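# Push steel blank under yellow beam to stops and guide

## Task

Push the steel blank in beneath the yellow beam so that its far edge touches the back stops and one side edge runs flush along the side guide.

## Robot and tools

Robot: two arms, left_arm and right_arm, each fitted with the same five-finger right hand (the two hands are not mirrored). Cameras: cam_spot_left, cam_spot_right, cam_spot_wide, cam_back_stops, cam_left_wrist, cam_right_wrist, all 896x504.

World frame (used in results): origin on the floor plane z = 0, under the midpoint between the arm bases, which sit 0.90 m higher. +z up, +x forward (the direction both arms face), left_arm on the +y side. Reported hand positions are in metres and may be off by a few centimetres.

Hand point: a point fixed to the palm, 0.15 m out from the wrist flange along the fingers. Its +z runs along the straight fingers, +y out of the palm, +x across the palm away from the thumb. Straight fingers extend 0.06-0.07 m past it along +z and sit 0.06 m behind it along -y. A wrist bracket on the little-finger side can strike things; with the hand level the wrist may hang up to 0.13 m (palm down) or 0.25 m (palm up) below the point and reach the table first.

A row: 28 numbers, each in [-1, 1], always covering both arms. Order: left_arm dx, dy, dz, rx, ry, rz; left hand little, ring, middle, index, thumb_bend, thumb_turn, force_limit, speed; then the same 14 for right_arm. The six pose numbers are an offset, not a pose: they are measured from that arm's current Hand target, along the Hand target's own axes (hand frame, not world). 1.0 = 0.6 m of translation or 180 degrees; rx, ry, rz form one rotation vector. Sending all six as 0 re-requests the current Hand target. Finger numbers are absolute targets: +1 open/straight, -1 closed; thumb_turn +1 beside the palm, -1 opposite the fingers. force_limit maps -1..+1 to roughly 0..10 N (15 N for the two thumb motors); speed rises from near zero at -1 to full at +0.48 and above. There is no 'no change' value: to keep a hand as it is, repeat the eight hand numbers of the last row sent to it (or, if none yet, its hand_measured plus hand_force_limit and hand_speed). Use speed -0.94 or below for gentle closing.

Tools:
- execute_actions(actions, cameras): actions is a list of actions; each action is up to 15 rows of 28 numbers, one row per 1/30 s step, the last row held if shorter. Every row of an action counts from the Hand target at that action's start, so a repeated offset keeps moving further. Images come back only for an empty actions list or when cameras names them (["all"] for all).
- move(target, speed, blend, stop_force, zero, blocking, cameras): target is one 28-number row or a list of up to 15 rows; all offsets count from the same starting Hand targets, in hand axes. speed is m/s (0.002-3.2, default 0.25; rotation capped at twice that in rad/s), one value or one per target. blend is a corner radius in m for lists (0 = stop at each). stop_force, in N (4-120, shared by both arms), ends an arm's path when its wrist sensor feels that much push against the motion; it is unreliable if the hand turns, and should be omitted when backing away from something being pressed. zero (only with stop_force, default true) re-zeroes moving arms first. blocking=false returns after about 0.5 s while the move continues; not allowed with stop_force. A move lasts at most 10 s; it does not avoid obstacles or the other arm. Avoid paths passing near an arm's own base.
- wait(seconds 0-10, cameras): lets time run with commands held.
- stop(cameras): brakes a running move.
- zoom_image(camera, region [x0,y0,x1,y1] pixels, max 504x504): closer view of the latest image of that camera.
- show_instructions(): shows the reference image pages.
- zero_wrist_force(arm): zeroes that arm's wrist force/torque and the stop_force baseline.
- finished_scene(scene): ends the current scene, given its number; irreversible. The goal must hold without the robot.

Results: per arm end_effector_position (m), end_effector_quat_wxyz, velocities (m/s, rad/s), Hand target (the commanded pose after clipping; next offsets start here), joint positions and torques, Wrist force/Wrist torque in hand axes (force from the surface into the arm) plus a peak line, and hand_measured, hand_stopped_by (moving, target, force, stalled, fault) and hand_load_n (positive when the finger is pushed open), each in motor order. 'within noise' means the arm is at rest. A move adds a 'move:' line: done, off_target, moving, held or fault, plus limits (paced = pose clipped, held = steps withheld). Done says nothing about contact. MOTOR HOT warns of heating; at 85 °C the arm is braked for 30-60 s.

Cautions: commanded orientation is clipped to 32 degrees from the measured one per step. The hand point often stops short of its target; send the remaining distance as a new offset. Arms are stiff: aiming even slightly past a solid contact can trigger a fault stop (about 150 N net force, or joint torque limits 310/310/141/50.7/50.7/50.7 N m), freezing the arm for 10 s. Press slowly with a modest stop_force, and end a push by commanding back past the hand point. Keep the arms from touching each other (the clearance check does not always prevent it). Avoid slamming into the beam, stops or guide, hard pushes, overloading fingers, and letting the blank fall or slide off. Loose objects may occasionally be nudged by outside disturbances.

Each tool is called as name([rows], argument=value, ...), one row to a line, values as JSON.

Reference images:

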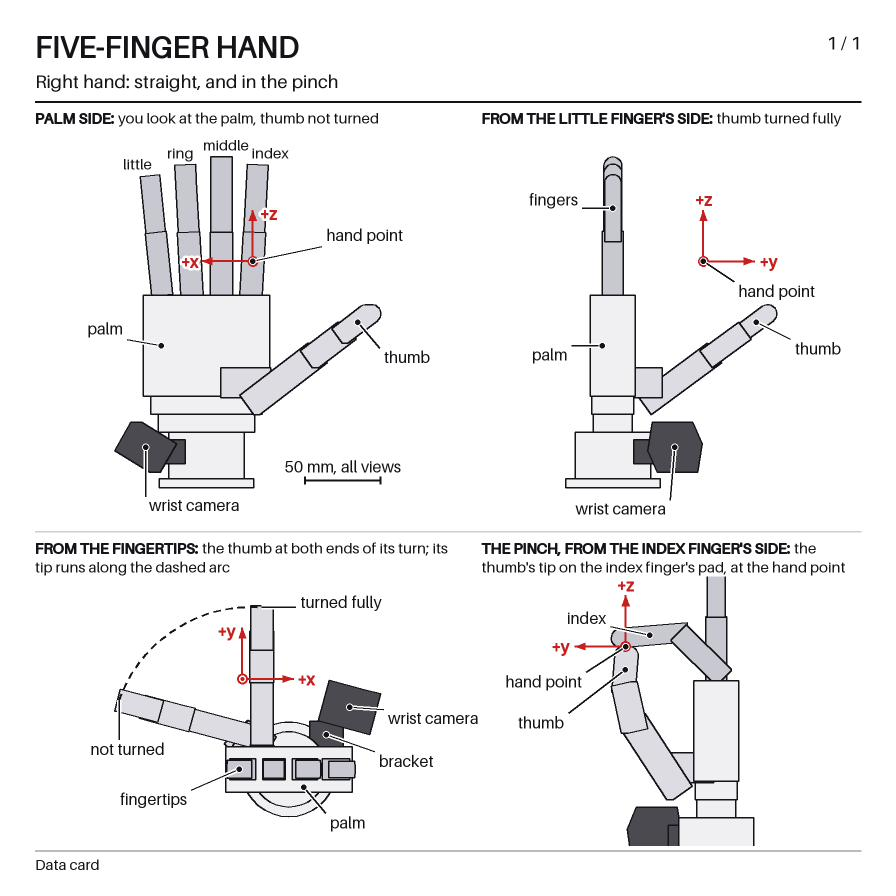

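## Session

execute_actions(actions=[])

Scene clock: 0.00 s.
left_arm: end_effector_position=(+0.4295, +0.6766, +1.1194) hand_measured=(+1.000, +1.000, +1.000, +1.000, +1.000, +1.000) hand_load_n=(+0.0, +0.0, +0.0, +0.0, +0.0, +0.0) hand_stopped_by=(target, target, target, target, target, target) hand_force_limit=0.00 hand_speed=-0.80 end_effector_quat_wxyz=(+0.000, +0.000, +1.000, +0.000) | right_arm: end_effector_position=(+0.4295, -0.4234, +1.1194) hand_measured=(+1.000, +1.000, +1.000, +1.000, +1.000, +1.000) hand_load_n=(+0.0, +0.0, +0.0, +0.0, +0.0, -0.5) hand_stopped_by=(target, target, target, target, target, target) hand_force_limit=0.00 hand_speed=-0.80 end_effector_quat_wxyz=(+0.000, +0.000, +1.000, +0.000)
Joint positions: left_arm=[-0.28 -1.567 2.134 1.004 1.571 -1.851] | right_arm=[-0.281 -1.567 2.134 1.004 1.571 -1.851]
Joint velocities: within noise
Joint torques (N m): no reading
Wrist force (N): no reading
Wrist torque (N m): no reading
Wrist force, peak (N): no reading
Hand target: left_arm +0.4295, +0.6766, +1.1194; +0.000, +0.000, +1.000, +0.000 | right_arm +0.4295, -0.4234, +1.1194; +0.000, +0.000, +1.000, +0.000

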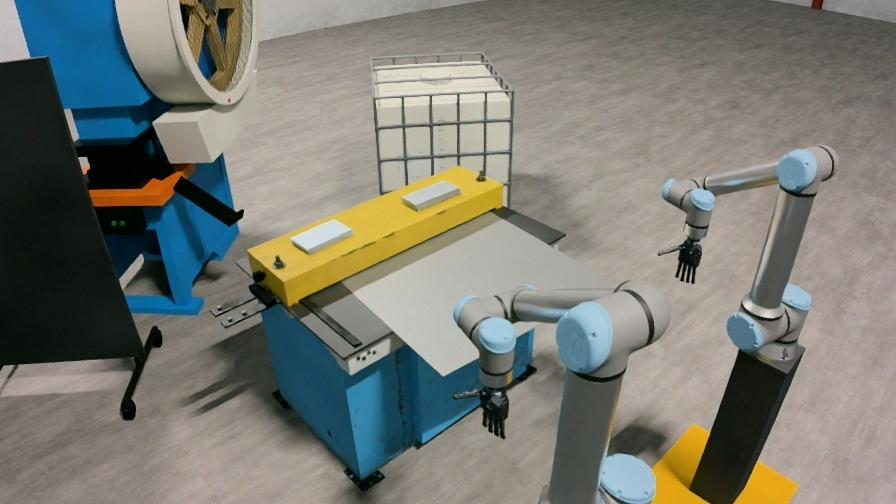

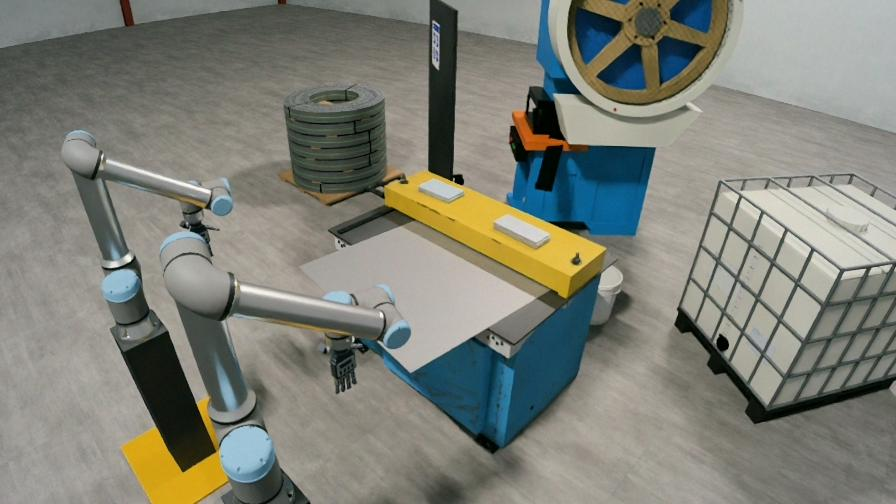

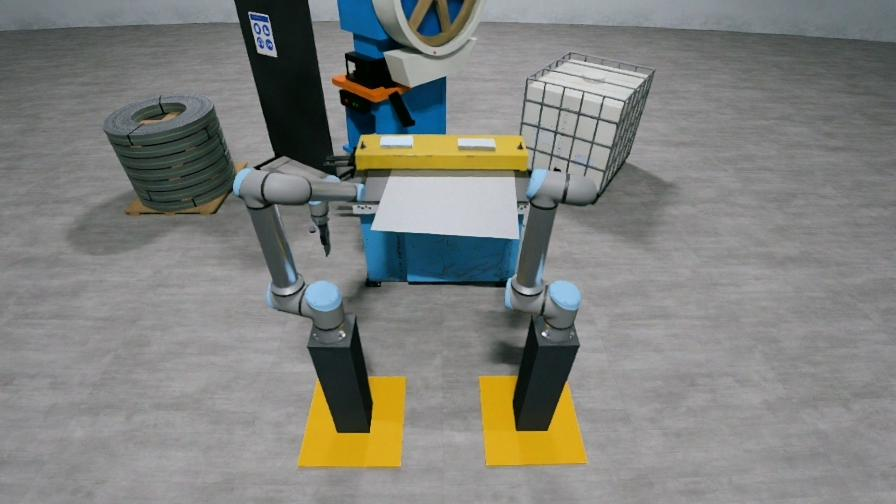

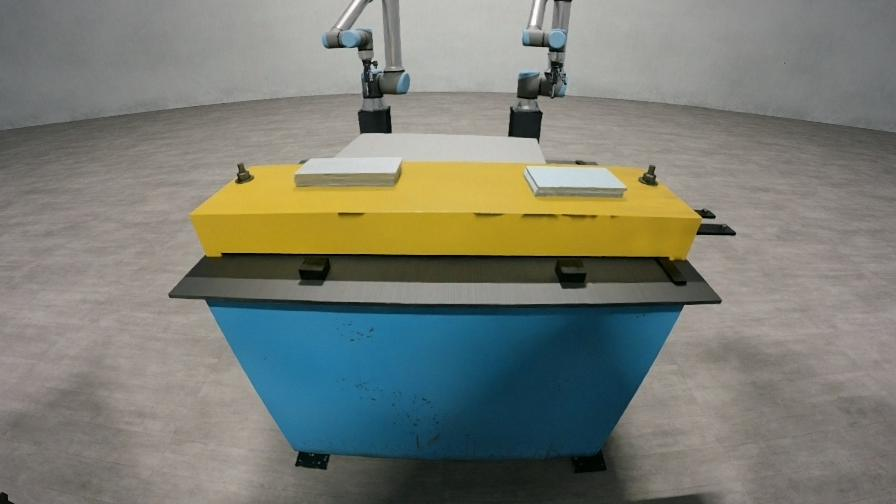

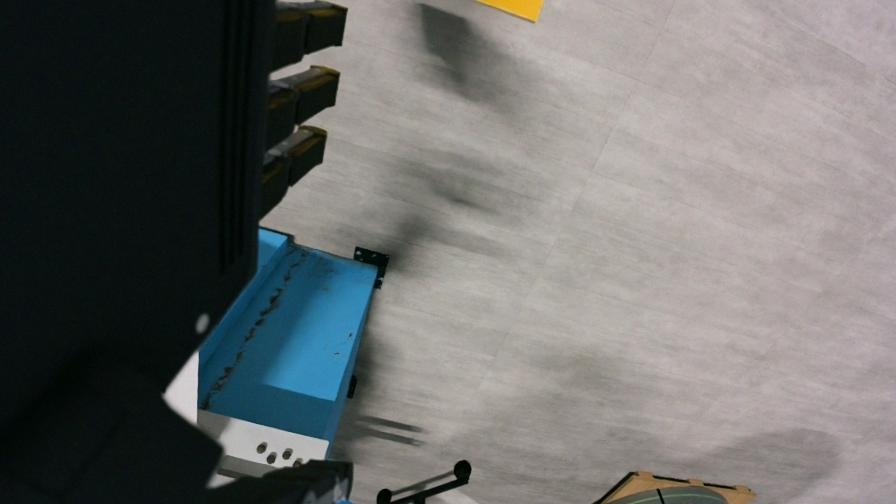

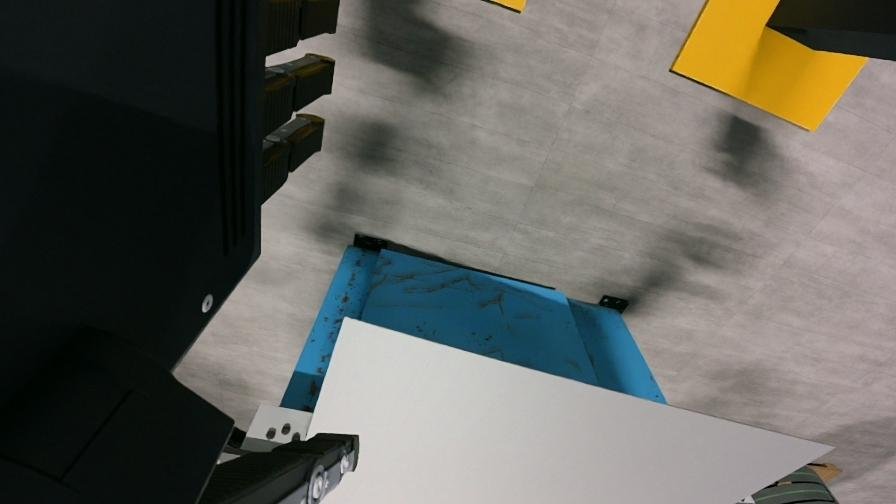

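zoom_image(camera="cam_spot_left", region=[220, 140, 620, 400])

zoom_image(camera="cam_spot_right", region=[280, 150, 660, 390])

zoom_image(camera="cam_spot_wide", region=[320, 110, 560, 300])

zoom_image(camera="cam_back_stops", region=[160, 110, 500, 320])

zoom_image(camera="cam_back_stops", region=[420, 110, 760, 320])

Scaled by 1.260.

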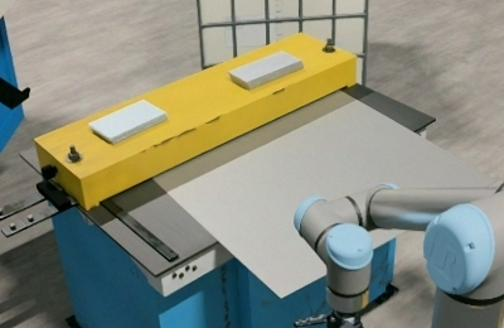

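Scaled by 1.326.

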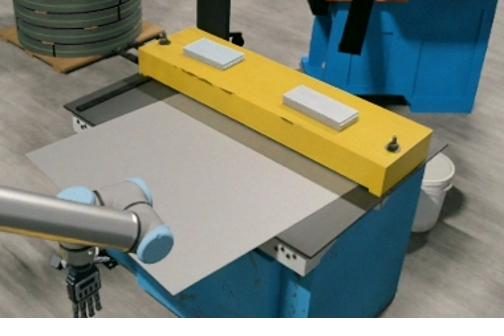

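Scaled by 2.100.

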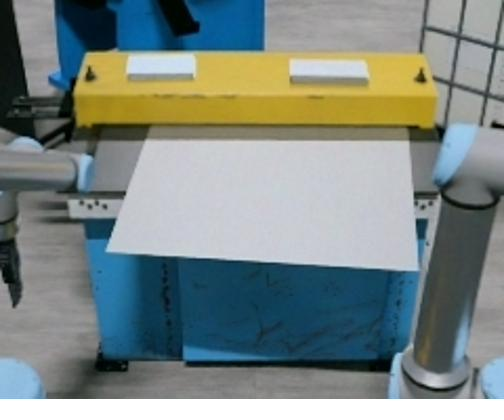

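Scaled by 1.482.

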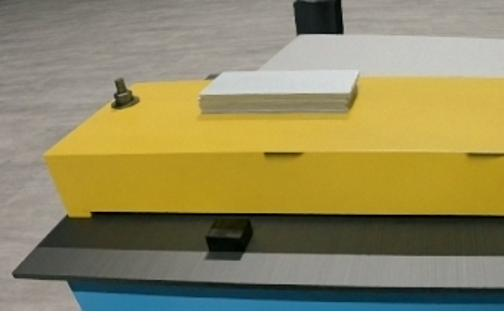

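Scaled by 1.482.

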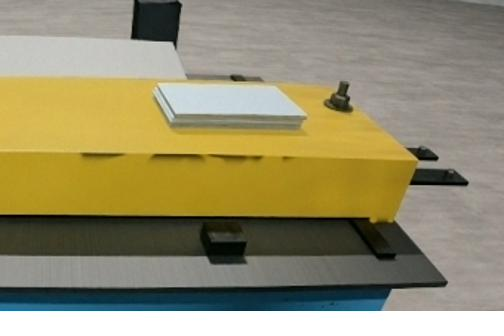

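zoom_image(camera="cam_spot_left", region=[290, 220, 430, 320])

zoom_image(camera="cam_spot_right", region=[480, 230, 630, 330])

zoom_image(camera="cam_spot_left", region=[440, 180, 580, 280])

zoom_image(camera="cam_spot_right", region=[320, 170, 460, 270])

zoom_image(camera="cam_spot_wide", region=[340, 120, 540, 240])

Scaled by 3.600.

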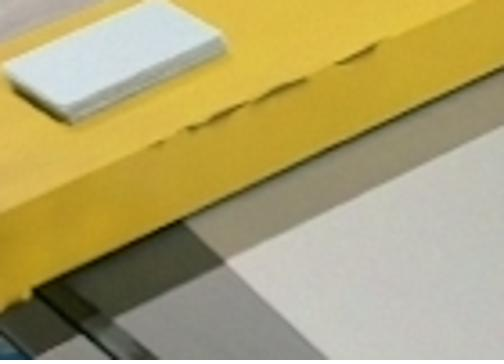

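Scaled by 3.360.

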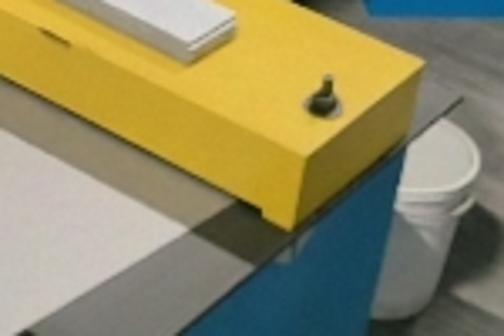

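Scaled by 3.600.

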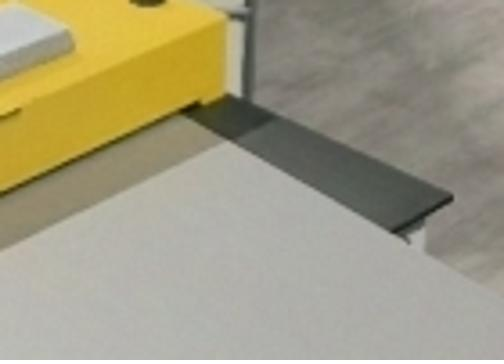

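Scaled by 3.600.

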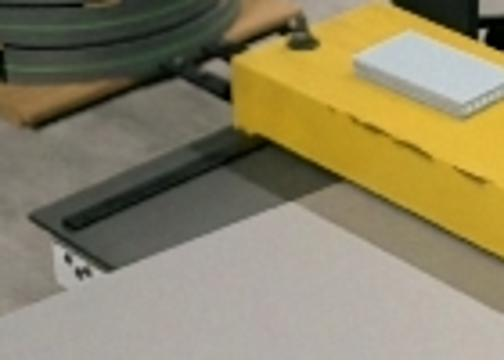

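Scaled by 2.520.

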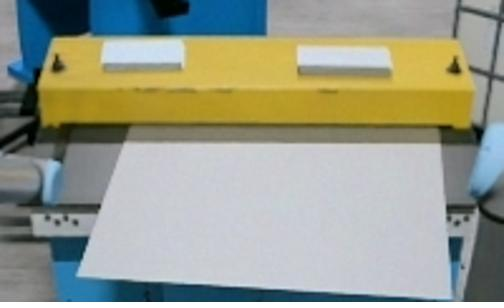

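move(target=[-0.70, -0.294, -0.134, 0,0,0, 1,1,1,1,1,1,0,-0.8, -0.70,-0.045,-0.134,0,0,0, 1,1,1,1,1,1,0,-0.8], speed=0.4, cameras=["all"])

Scene clock: 51.67 s.
left_arm: end_effector_position=(+0.8495, +0.5001, +1.1998) hand_measured=(+1.000, +1.000, +1.000, +1.000, +1.000, +1.000) hand_load_n=(+0.0, +0.0, +0.0, +0.0, +0.0, +0.0) hand_stopped_by=(target, target, target, target, target, target) hand_force_limit=0.00 hand_speed=-0.80 end_effector_quat_wxyz=(+0.000, +0.000, +1.000, +0.000) | right_arm: end_effector_position=(+0.8495, -0.4503, +1.1997) hand_measured=(+1.000, +1.000, +1.000, +1.000, +1.000, +1.000) hand_load_n=(+0.5, +0.0, +0.0, +0.0, +0.0, +0.0) hand_stopped_by=(target, target, target, target, target, target) hand_force_limit=0.00 hand_speed=-0.80 end_effector_quat_wxyz=(+0.000, +0.000, +1.000, +0.000)
Joint positions: left_arm=[-0.346 -0.932 1.117 1.385 1.571 -1.917] | right_arm=[-0.166 -0.943 1.136 1.378 1.571 -1.737]
Joint torques (N m): left_arm=[13.13 -79.67 -46.53 4.94 2.06 1.55] | right_arm=[-12.92 -75.03 -51.26 4.76 2.42 -3.22]
Wrist force (N): left_arm=[0.1 -0.3 -0.2] | right_arm=[-0.4 -0.3 -0.3]
Wrist torque (N m): left_arm=[-0.07 -0.02 0.27] | right_arm=[-0.03 0.04 -0.24]
Wrist force, peak (N): left_arm=[3.0 0.8 0.7] | right_arm=[-3.1 -0.2 -0.7]
Hand target: left_arm +0.8495, +0.5002, +1.1998; +0.000, +0.000, +1.000, +0.000 | right_arm +0.8495, -0.4504, +1.1998; +0.000, +0.000, +1.000, +0.000
Off the commanded pose: left_arm 0.000 m, 0 deg | right_arm 0.000 m, 0 deg.
move: done
camera_calibration:
cam_left_wrist: T_world_to_cam=[[-0.295597, 0.954754, -0.0326722, -0.187928], [0.817641, 0.270537, 0.508206, -1.44188], [0.494051, 0.12351, -0.860615, 0.667846], [0, 0, 0, 1]] pos_world=[0.793438, 0.487021, 1.30139]
cam_right_wrist: T_world_to_cam=[[-0.286166, 0.958148, -0.0078742, 0.681329], [0.799311, 0.243242, 0.549487, -1.23767], [0.528405, 0.15095, -0.835465, 0.736455], [0, 0, 0, 1]] pos_world=[0.795109, -0.462929, 1.30073]

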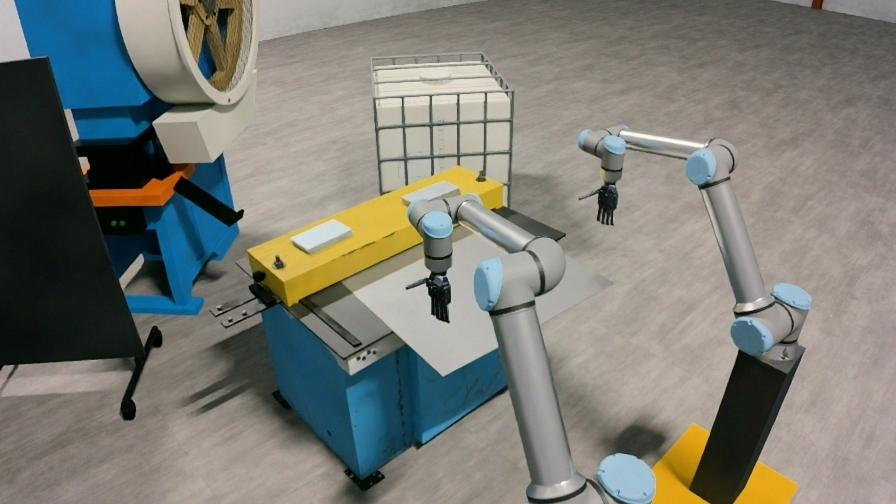

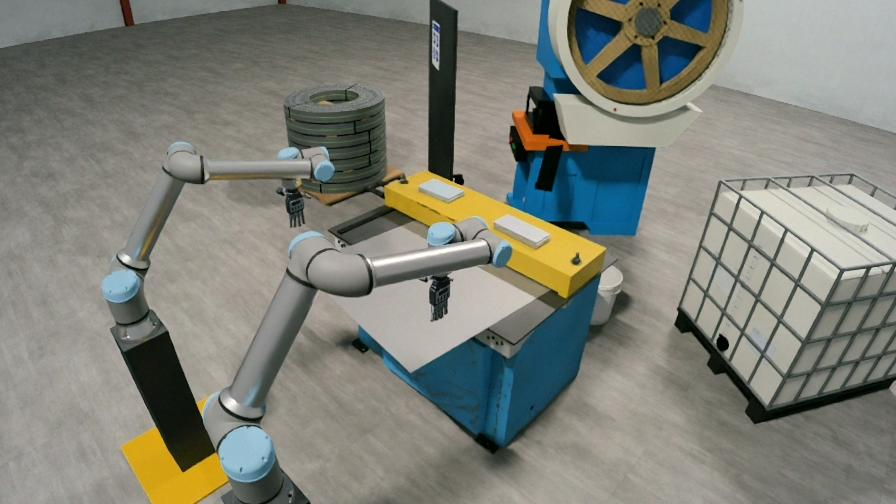

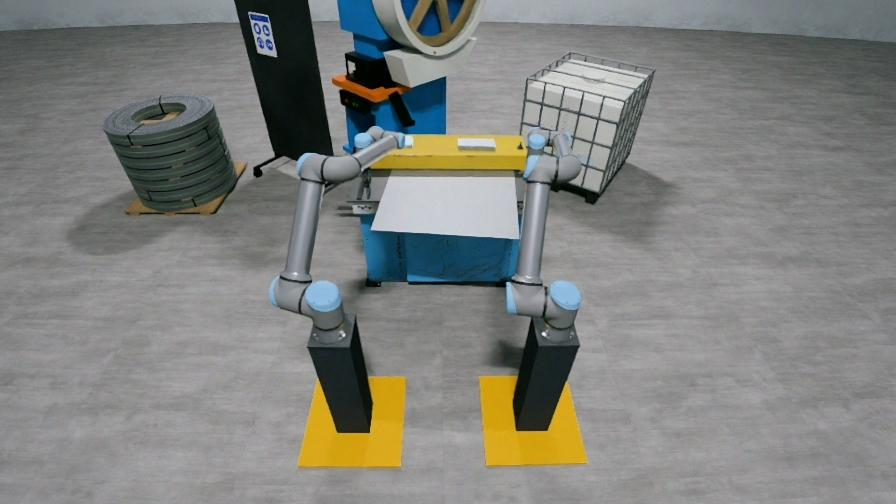

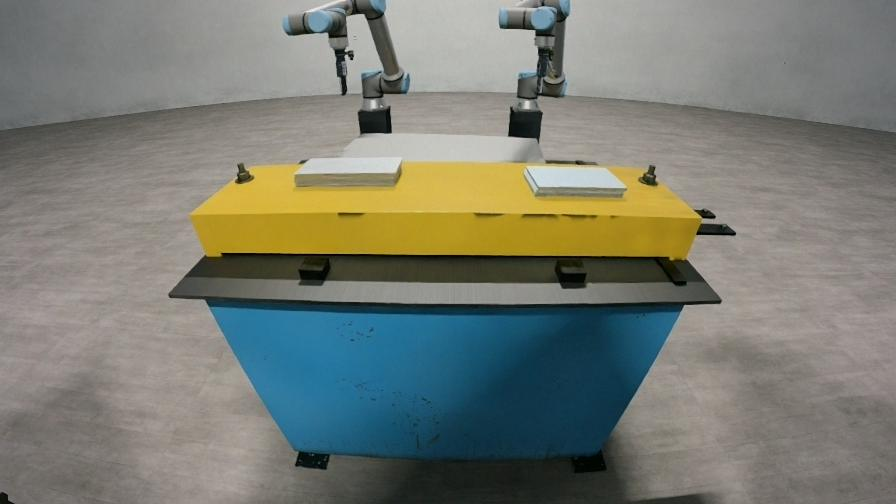

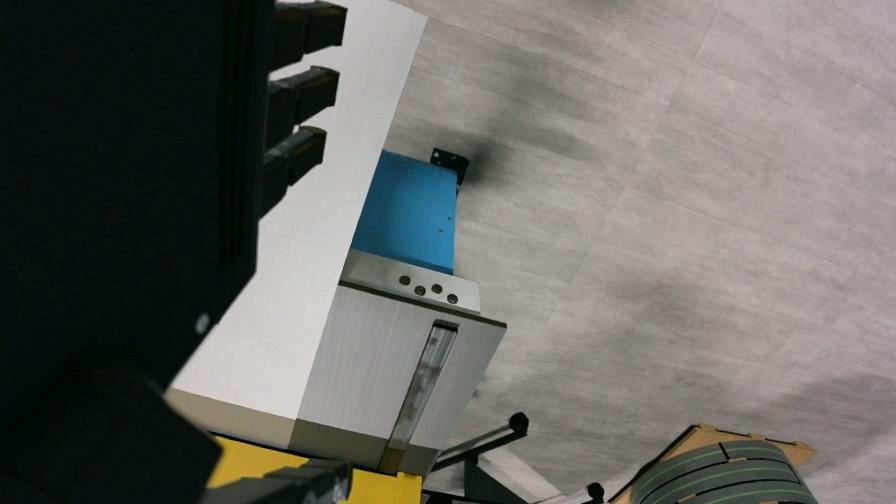

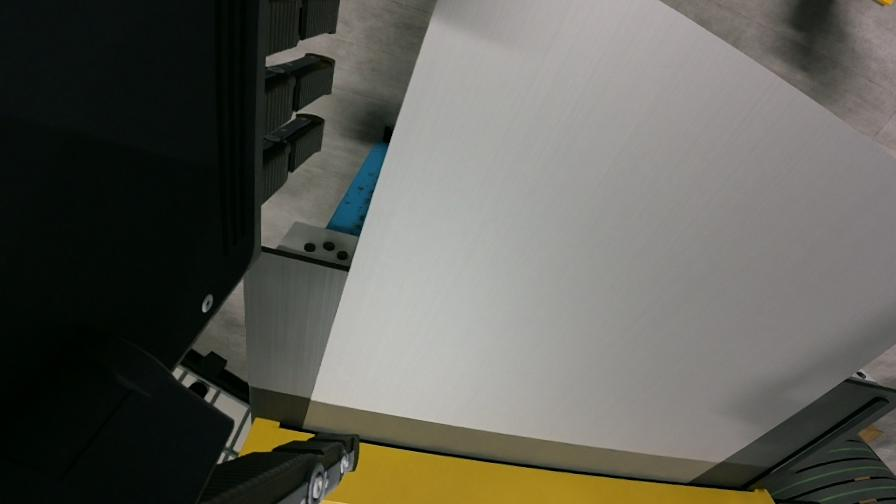

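move(target=[0.499, -0.2003, 0.083, 0,0,-0.5, -1,-1,-1,-1,1,1,0,0, 0.499,0.1257,0.083,0,0,-0.5, -1,-1,-1,-1,1,1,0,0], speed=0.4, cameras=["all"])

Scene clock: 105.40 s.
left_arm: end_effector_position=(+0.5501, +0.3799, +1.1501) hand_measured=(-1.000, -1.000, -1.000, -1.000, +1.000, +1.000) hand_load_n=(+0.0, +0.0, +0.0, +0.0, +0.0, +0.0) hand_stopped_by=(target, target, target, target, target, target) hand_force_limit=0.00 hand_speed=0.00 end_effector_quat_wxyz=(+0.000, +0.707, -0.707, +0.000) | right_arm: end_effector_position=(+0.5501, -0.3750, +1.1500) hand_measured=(-1.000, -1.000, -1.000, -1.000, +1.000, +1.000) hand_load_n=(+0.0, +0.0, +0.0, +0.0, -0.5, +0.0) hand_stopped_by=(target, target, target, target, target, target) hand_force_limit=0.00 hand_speed=0.00 end_effector_quat_wxyz=(+0.000, +0.707, -0.707, +0.000)
Joint positions: left_arm=[-0.593 -1.207 1.633 1.145 1.571 -3.734] | right_arm=[-0.049 -1.231 1.667 1.135 1.571 -3.191]
Joint torques (N m): left_arm=[13.18 -56.69 -34.49 6.4 -0.22 -2.35] | right_arm=[-8.43 -61.7 -44.01 6.28 -0.86 -2.09]
Wrist force (N): left_arm=[0.2 -0.4 -0.2] | right_arm=[-0.3 0.0 -0.4]
Wrist torque (N m): left_arm=[-0.04 -0.02 -0.01] | right_arm=[0.07 0.04 -0.24]
Wrist force, peak (N): left_arm=[-0.6 0.2 -0.8] | right_arm=[-1.1 1.0 -0.3]
Hand target: left_arm +0.5501, +0.3800, +1.1500; +0.000, +0.707, -0.707, +0.000 | right_arm +0.5501, -0.3750, +1.1500; +0.000, +0.707, -0.707, +0.000
Off the commanded pose: left_arm 0.000 m, 0 deg | right_arm 0.000 m, 0 deg.
move: done
camera_calibration:
cam_left_wrist: T_world_to_cam=[[-0.954864, -0.295223, -0.0328438, 0.674504], [-0.270329, 0.817833, 0.508008, -0.748552], [-0.123115, 0.493957, -0.860726, 0.986686], [0, 0, 0, 1]] pos_world=[0.563179, 0.323939, 1.25169]
cam_right_wrist: T_world_to_cam=[[-0.95819, -0.286022, -0.00792526, 0.42633], [-0.243133, 0.79928, 0.54958, -0.2076], [-0.150857, 0.528529, -0.835403, 1.3569], [0, 0, 0, 1]] pos_world=[0.562729, -0.429291, 1.25103]

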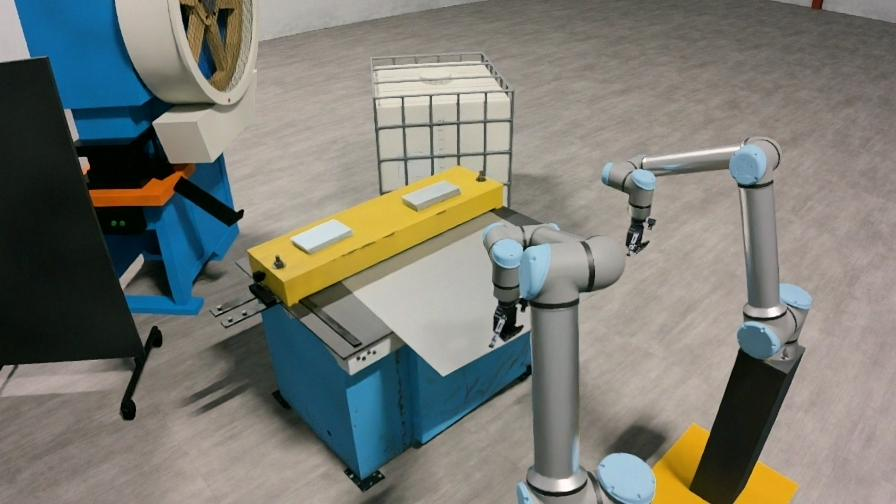

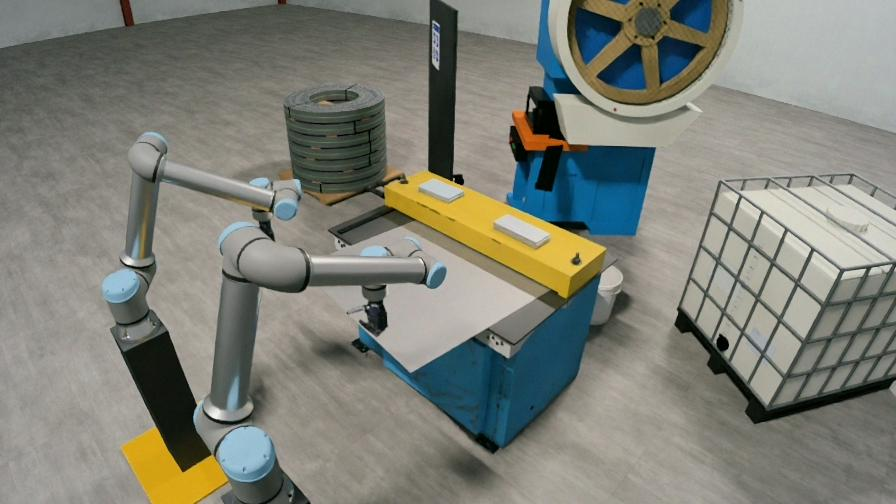

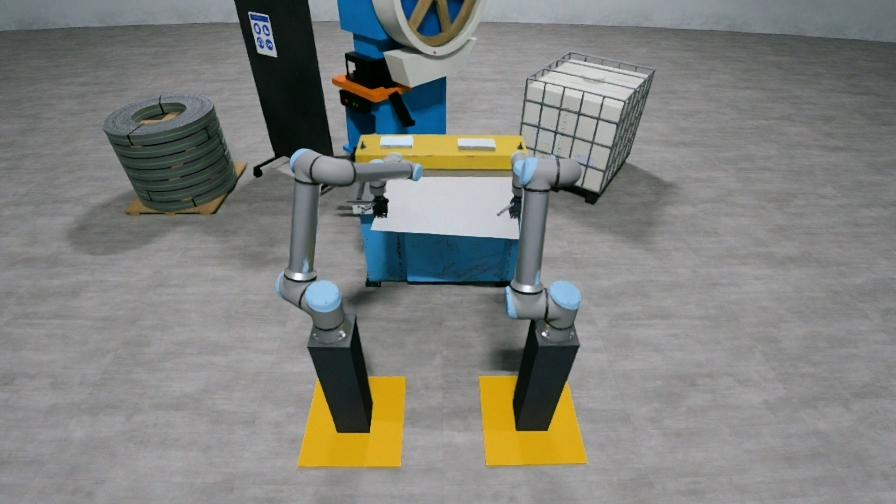

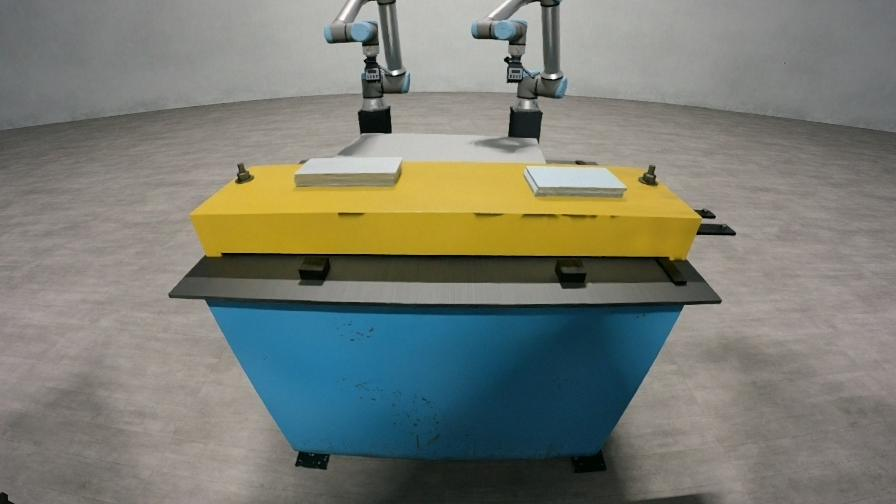

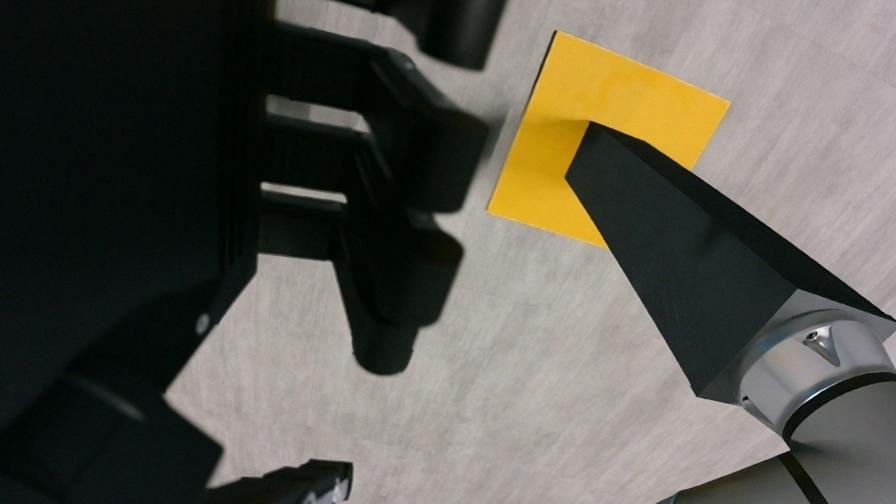

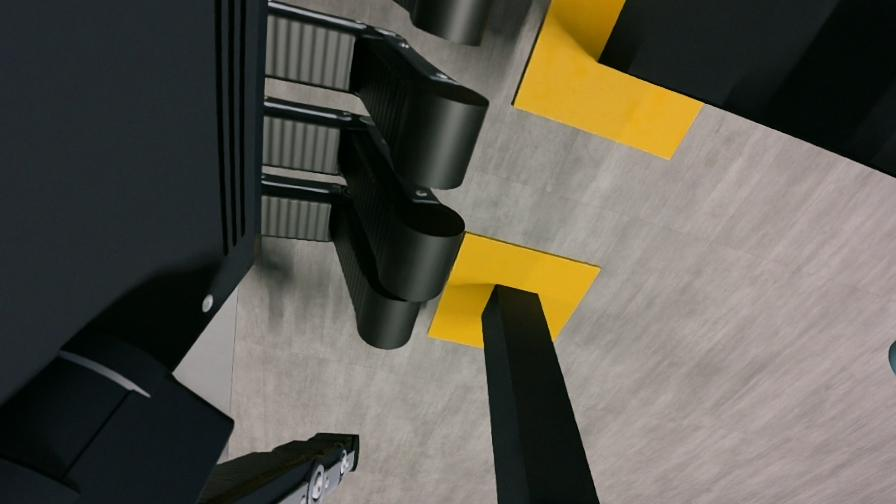

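move(target=[0, -0.15, 0.5, 0,0,0, -1,-1,-1,-1,1,1,0,0, 0,-0.05,0.5,0,0,0, -1,-1,-1,-1,1,1,0,0], speed=0.3)

move(target=[0,0,0, 0,0,0, -1,-1,-1,-1,1,1,0,0, 0,-0.11,0,0,0,0, -1,-1,-1,-1,1,1,0,0], speed=0.05, stop_force=50, cameras=["cam_spot_left","cam_spot_right","cam_spot_wide"])

Scene clock: 112.93 s.
left_arm: end_effector_position=(+0.6402, +0.3801, +0.8501) hand_measured=(-1.000, -1.000, -1.000, -1.000, +1.000, +1.000) hand_load_n=(+0.0, +0.5, +0.0, +0.0, +0.0, +0.0) hand_stopped_by=(target, target, target, target, target, target) hand_force_limit=0.00 hand_speed=0.00 end_effector_quat_wxyz=(+0.000, +0.707, -0.707, +0.000) | right_arm: end_effector_position=(+0.5802, -0.3750, +0.8501) hand_measured=(-1.000, -1.000, -1.000, -1.000, +1.000, +1.000) hand_load_n=(+0.5, +0.0, +0.0, +0.0, +0.0, +0.0) hand_stopped_by=(target, target, target, target, target, target) hand_force_limit=0.00 hand_speed=0.00 end_effector_quat_wxyz=(+0.000, +0.707, -0.707, +0.000)
Joint positions: left_arm=[-0.521 -0.806 1.594 0.782 1.571 -3.662] | right_arm=[-0.047 -0.888 1.764 0.695 1.571 -3.189]
Joint torques (N m): left_arm=[-17.13 -75.35 -18.72 2.58 -0.37 -2.34] | right_arm=[10.45 -62.55 -20.48 2.2 -2.17 3.67]
Wrist force (N): left_arm=[0.2 -0.2 -0.5] | right_arm=[-0.3 -0.3 -0.4]
Wrist torque (N m): left_arm=[-0.01 -0.01 0.00] | right_arm=[0.01 0.02 -0.24]
Wrist force, peak (N): left_arm=[0.1 0.5 -3.0] | right_arm=[-0.5 -0.1 -3.3]
Hand target: left_arm +0.6401, +0.3800, +0.8500; +0.000, +0.707, -0.707, +0.000 | right_arm +0.5801, -0.3750, +0.8500; +0.000, +0.707, -0.707, +0.000
Off the commanded pose: left_arm 0.000 m, 0 deg | right_arm 0.000 m, 0 deg.
move: done

Scene clock: 115.33 s.
left_arm: end_effector_position=(+0.6401, +0.3800, +0.8500) hand_measured=(-1.000, -1.000, -1.000, -1.000, +1.000, +1.000) hand_load_n=(+0.5, +0.0, +0.0, +0.0, +0.0, +0.0) hand_stopped_by=(target, target, target, target, target, target) hand_force_limit=0.00 hand_speed=0.00 end_effector_quat_wxyz=(+0.000, +0.707, -0.707, +0.000) | right_arm: end_effector_position=(+0.6461, -0.3750, +0.8500) hand_measured=(-1.000, -1.000, -1.000, -1.000, +1.000, +1.000) hand_load_n=(+0.0, +0.0, +0.0, +0.0, +0.0, +0.0) hand_stopped_by=(target, target, target, target, target, target) hand_force_limit=0.00 hand_speed=0.00 end_effector_quat_wxyz=(+0.000, +0.707, -0.707, +0.000)
Joint positions: left_arm=[-0.521 -0.806 1.594 0.782 1.571 -3.662] | right_arm=[-0.043 -0.815 1.613 0.773 1.571 -3.184]
Joint torques (N m): left_arm=[-15.84 -75.69 -17.63 1 2.57 -2.46] | right_arm=[9.25 -90.34 -26.35 -0.71 -2.82 0.62]
Wrist force (N): left_arm=[0.0 0.2 0.0] | right_arm=[5.8 14.8 0.5]
Wrist torque (N m): left_arm=[0.00 0.00 0.03] | right_arm=[0.65 -0.31 1.30]
Wrist force, peak (N): left_arm=[0.0 -0.7 -0.1] | right_arm=[15.9 51.0 -8.9]
Hand target: left_arm +0.6401, +0.3800, +0.8500; +0.000, +0.707, -0.707, +0.000 | right_arm +0.6461, -0.3750, +0.8500; +0.000, +0.707, -0.707, +0.000
Off the commanded pose: left_arm 0.000 m, 0 deg | right_arm 0.000 m, 0 deg.
move: done
Images, in order (width x height): cam_spot_left 896x504, cam_spot_right 896x504, cam_spot_wide 896x504.

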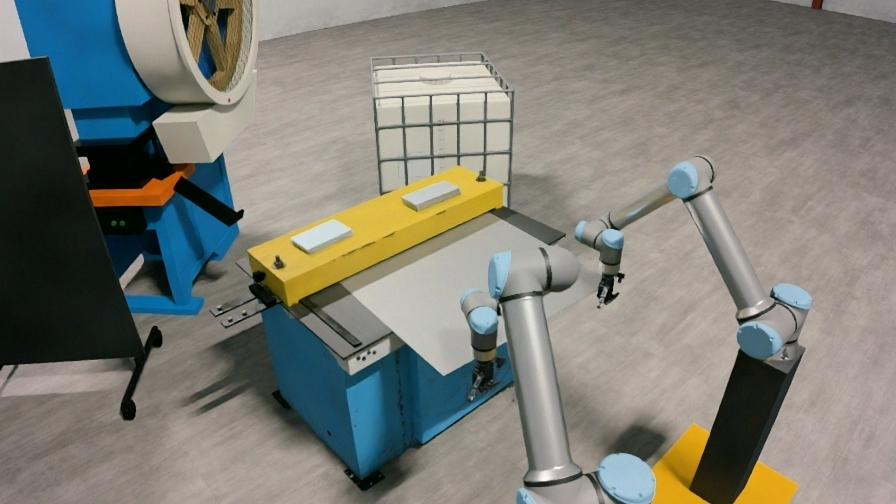

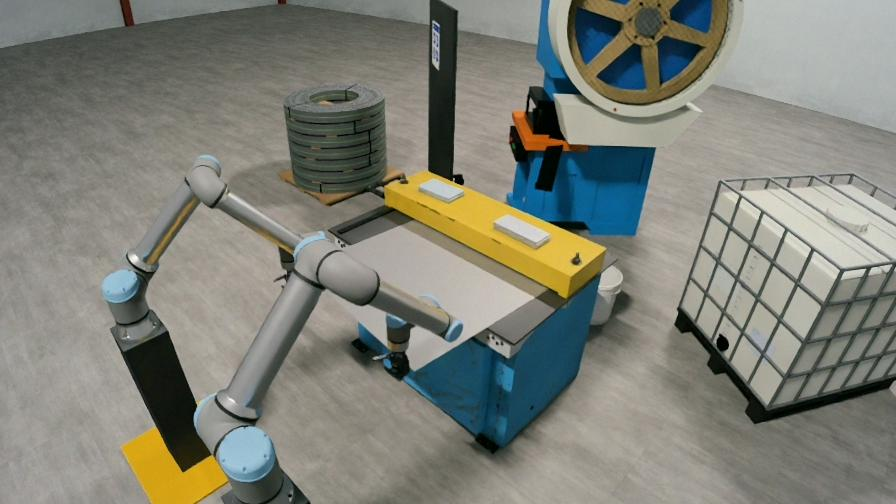

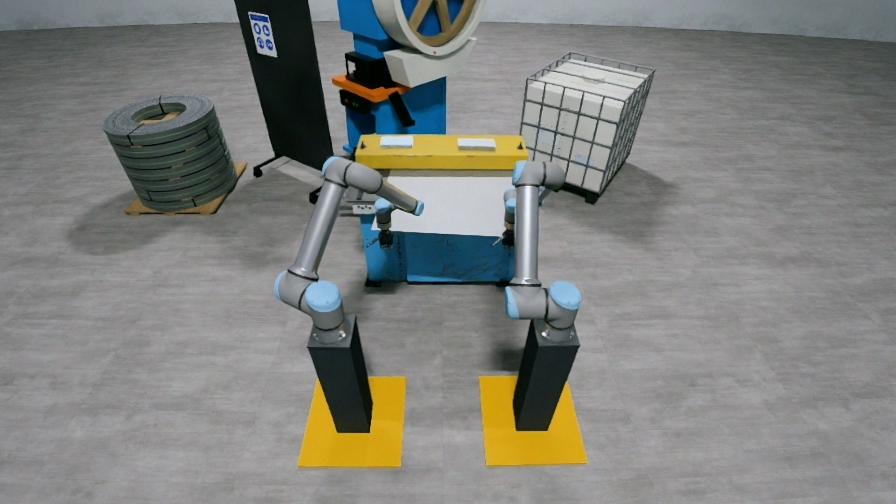

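move(target=[0,0,0, 0,0,0, -1,-1,-1,-1,1,1,0,0, 0,-0.03,0,0,0,0, -1,-1,-1,-1,1,1,0,0], speed=0.03, stop_force=90, cameras=["cam_spot_left","cam_spot_right","cam_spot_wide","cam_right_wrist"])

Scene clock: 120.50 s.
left_arm: end_effector_position=(+0.6401, +0.3800, +0.8500) hand_measured=(-1.000, -1.000, -1.000, -1.000, +1.000, +1.000) hand_load_n=(+0.0, +0.0, +0.0, +0.0, +0.0, +0.0) hand_stopped_by=(target, target, target, target, target, target) hand_force_limit=0.00 hand_speed=0.00 end_effector_quat_wxyz=(+0.000, +0.707, -0.707, +0.000) | right_arm: end_effector_position=(+0.6641, -0.3750, +0.8500) hand_measured=(-1.000, -1.000, -1.000, -1.000, +1.000, +1.000) hand_load_n=(+0.0, +0.5, +0.0, +0.0, +0.0, +0.0) hand_stopped_by=(target, target, target, target, target, target) hand_force_limit=0.00 hand_speed=0.00 end_effector_quat_wxyz=(+0.000, +0.707, -0.707, +0.000)
Joint positions: left_arm=[-0.521 -0.806 1.594 0.782 1.571 -3.662] | right_arm=[-0.042 -0.794 1.57 0.795 1.571 -3.183]
Joint torques (N m): left_arm=[-16.12 -75.88 -17.52 1.13 2.37 -2.5] | right_arm=[14.19 -96.84 -32.37 -2.36 -4.2 1.1]
Wrist force (N): left_arm=[0.1 0.0 -0.1] | right_arm=[7.9 21.2 0.6]
Wrist torque (N m): left_arm=[-0.01 -0.01 0.03] | right_arm=[0.94 -0.39 1.91]
Wrist force, peak (N): left_arm=[0.0 0.3 -0.7] | right_arm=[16.3 44.5 -4.3]
Hand target: left_arm +0.6401, +0.3800, +0.8500; +0.000, +0.707, -0.707, +0.000 | right_arm +0.6641, -0.3750, +0.8500; +0.000, +0.707, -0.707, +0.000
Off the commanded pose: left_arm 0.000 m, 0 deg | right_arm 0.000 m, 0 deg.
move: done
camera_calibration:
cam_right_wrist: T_world_to_cam=[[-0.958152, -0.28615, -0.00789805, 0.53305], [-0.24323, 0.799269, 0.549553, -0.0148423], [-0.150942, 0.528477, -0.835421, 1.12358], [0, 0, 0, 1]] pos_world=[0.676729, -0.429391, 0.95103]
Images, in order (width x height): cam_spot_left 896x504, cam_spot_right 896x504, cam_spot_wide 896x504, cam_right_wrist 896x504.

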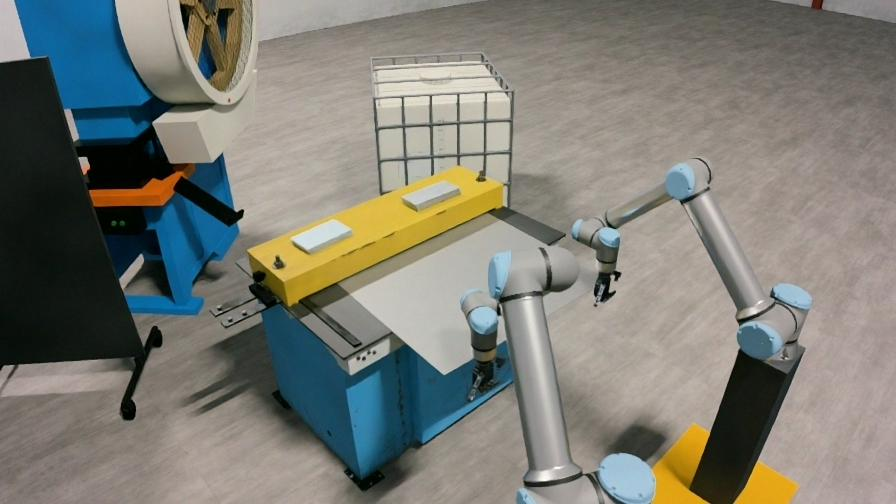

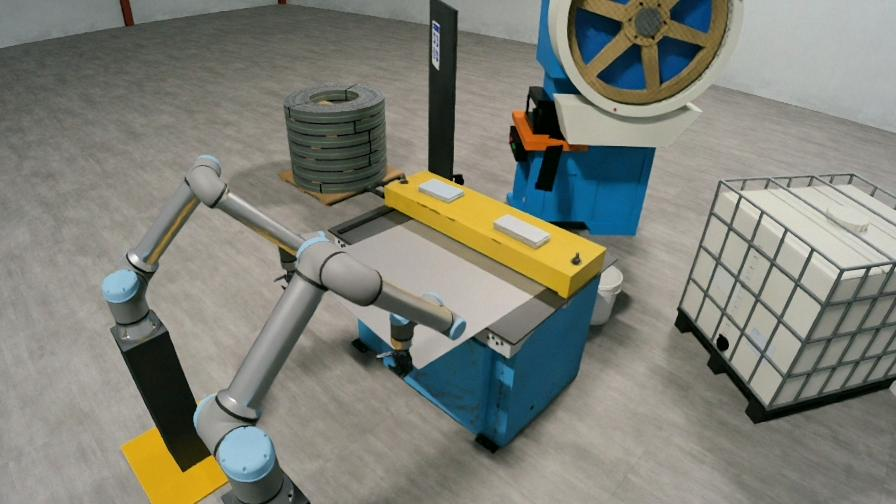

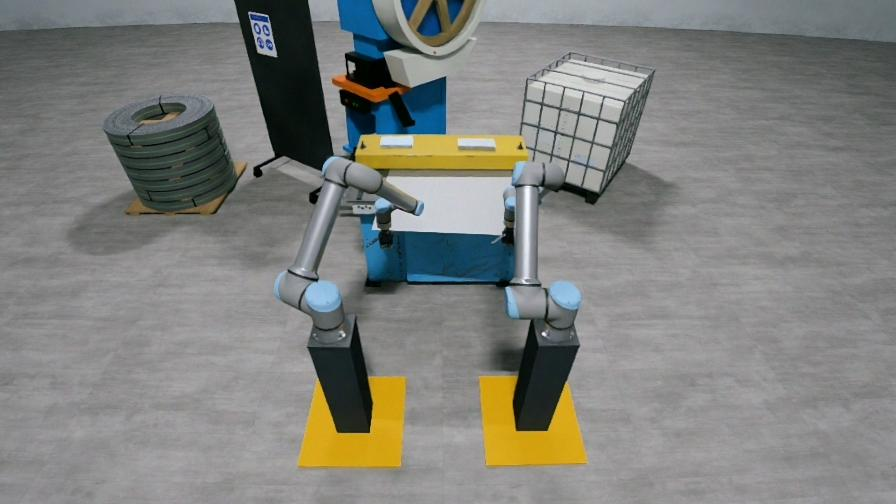

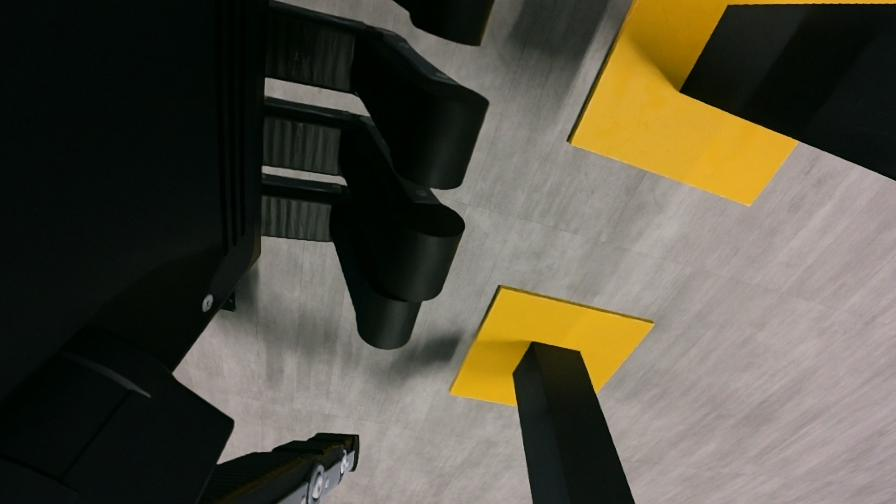

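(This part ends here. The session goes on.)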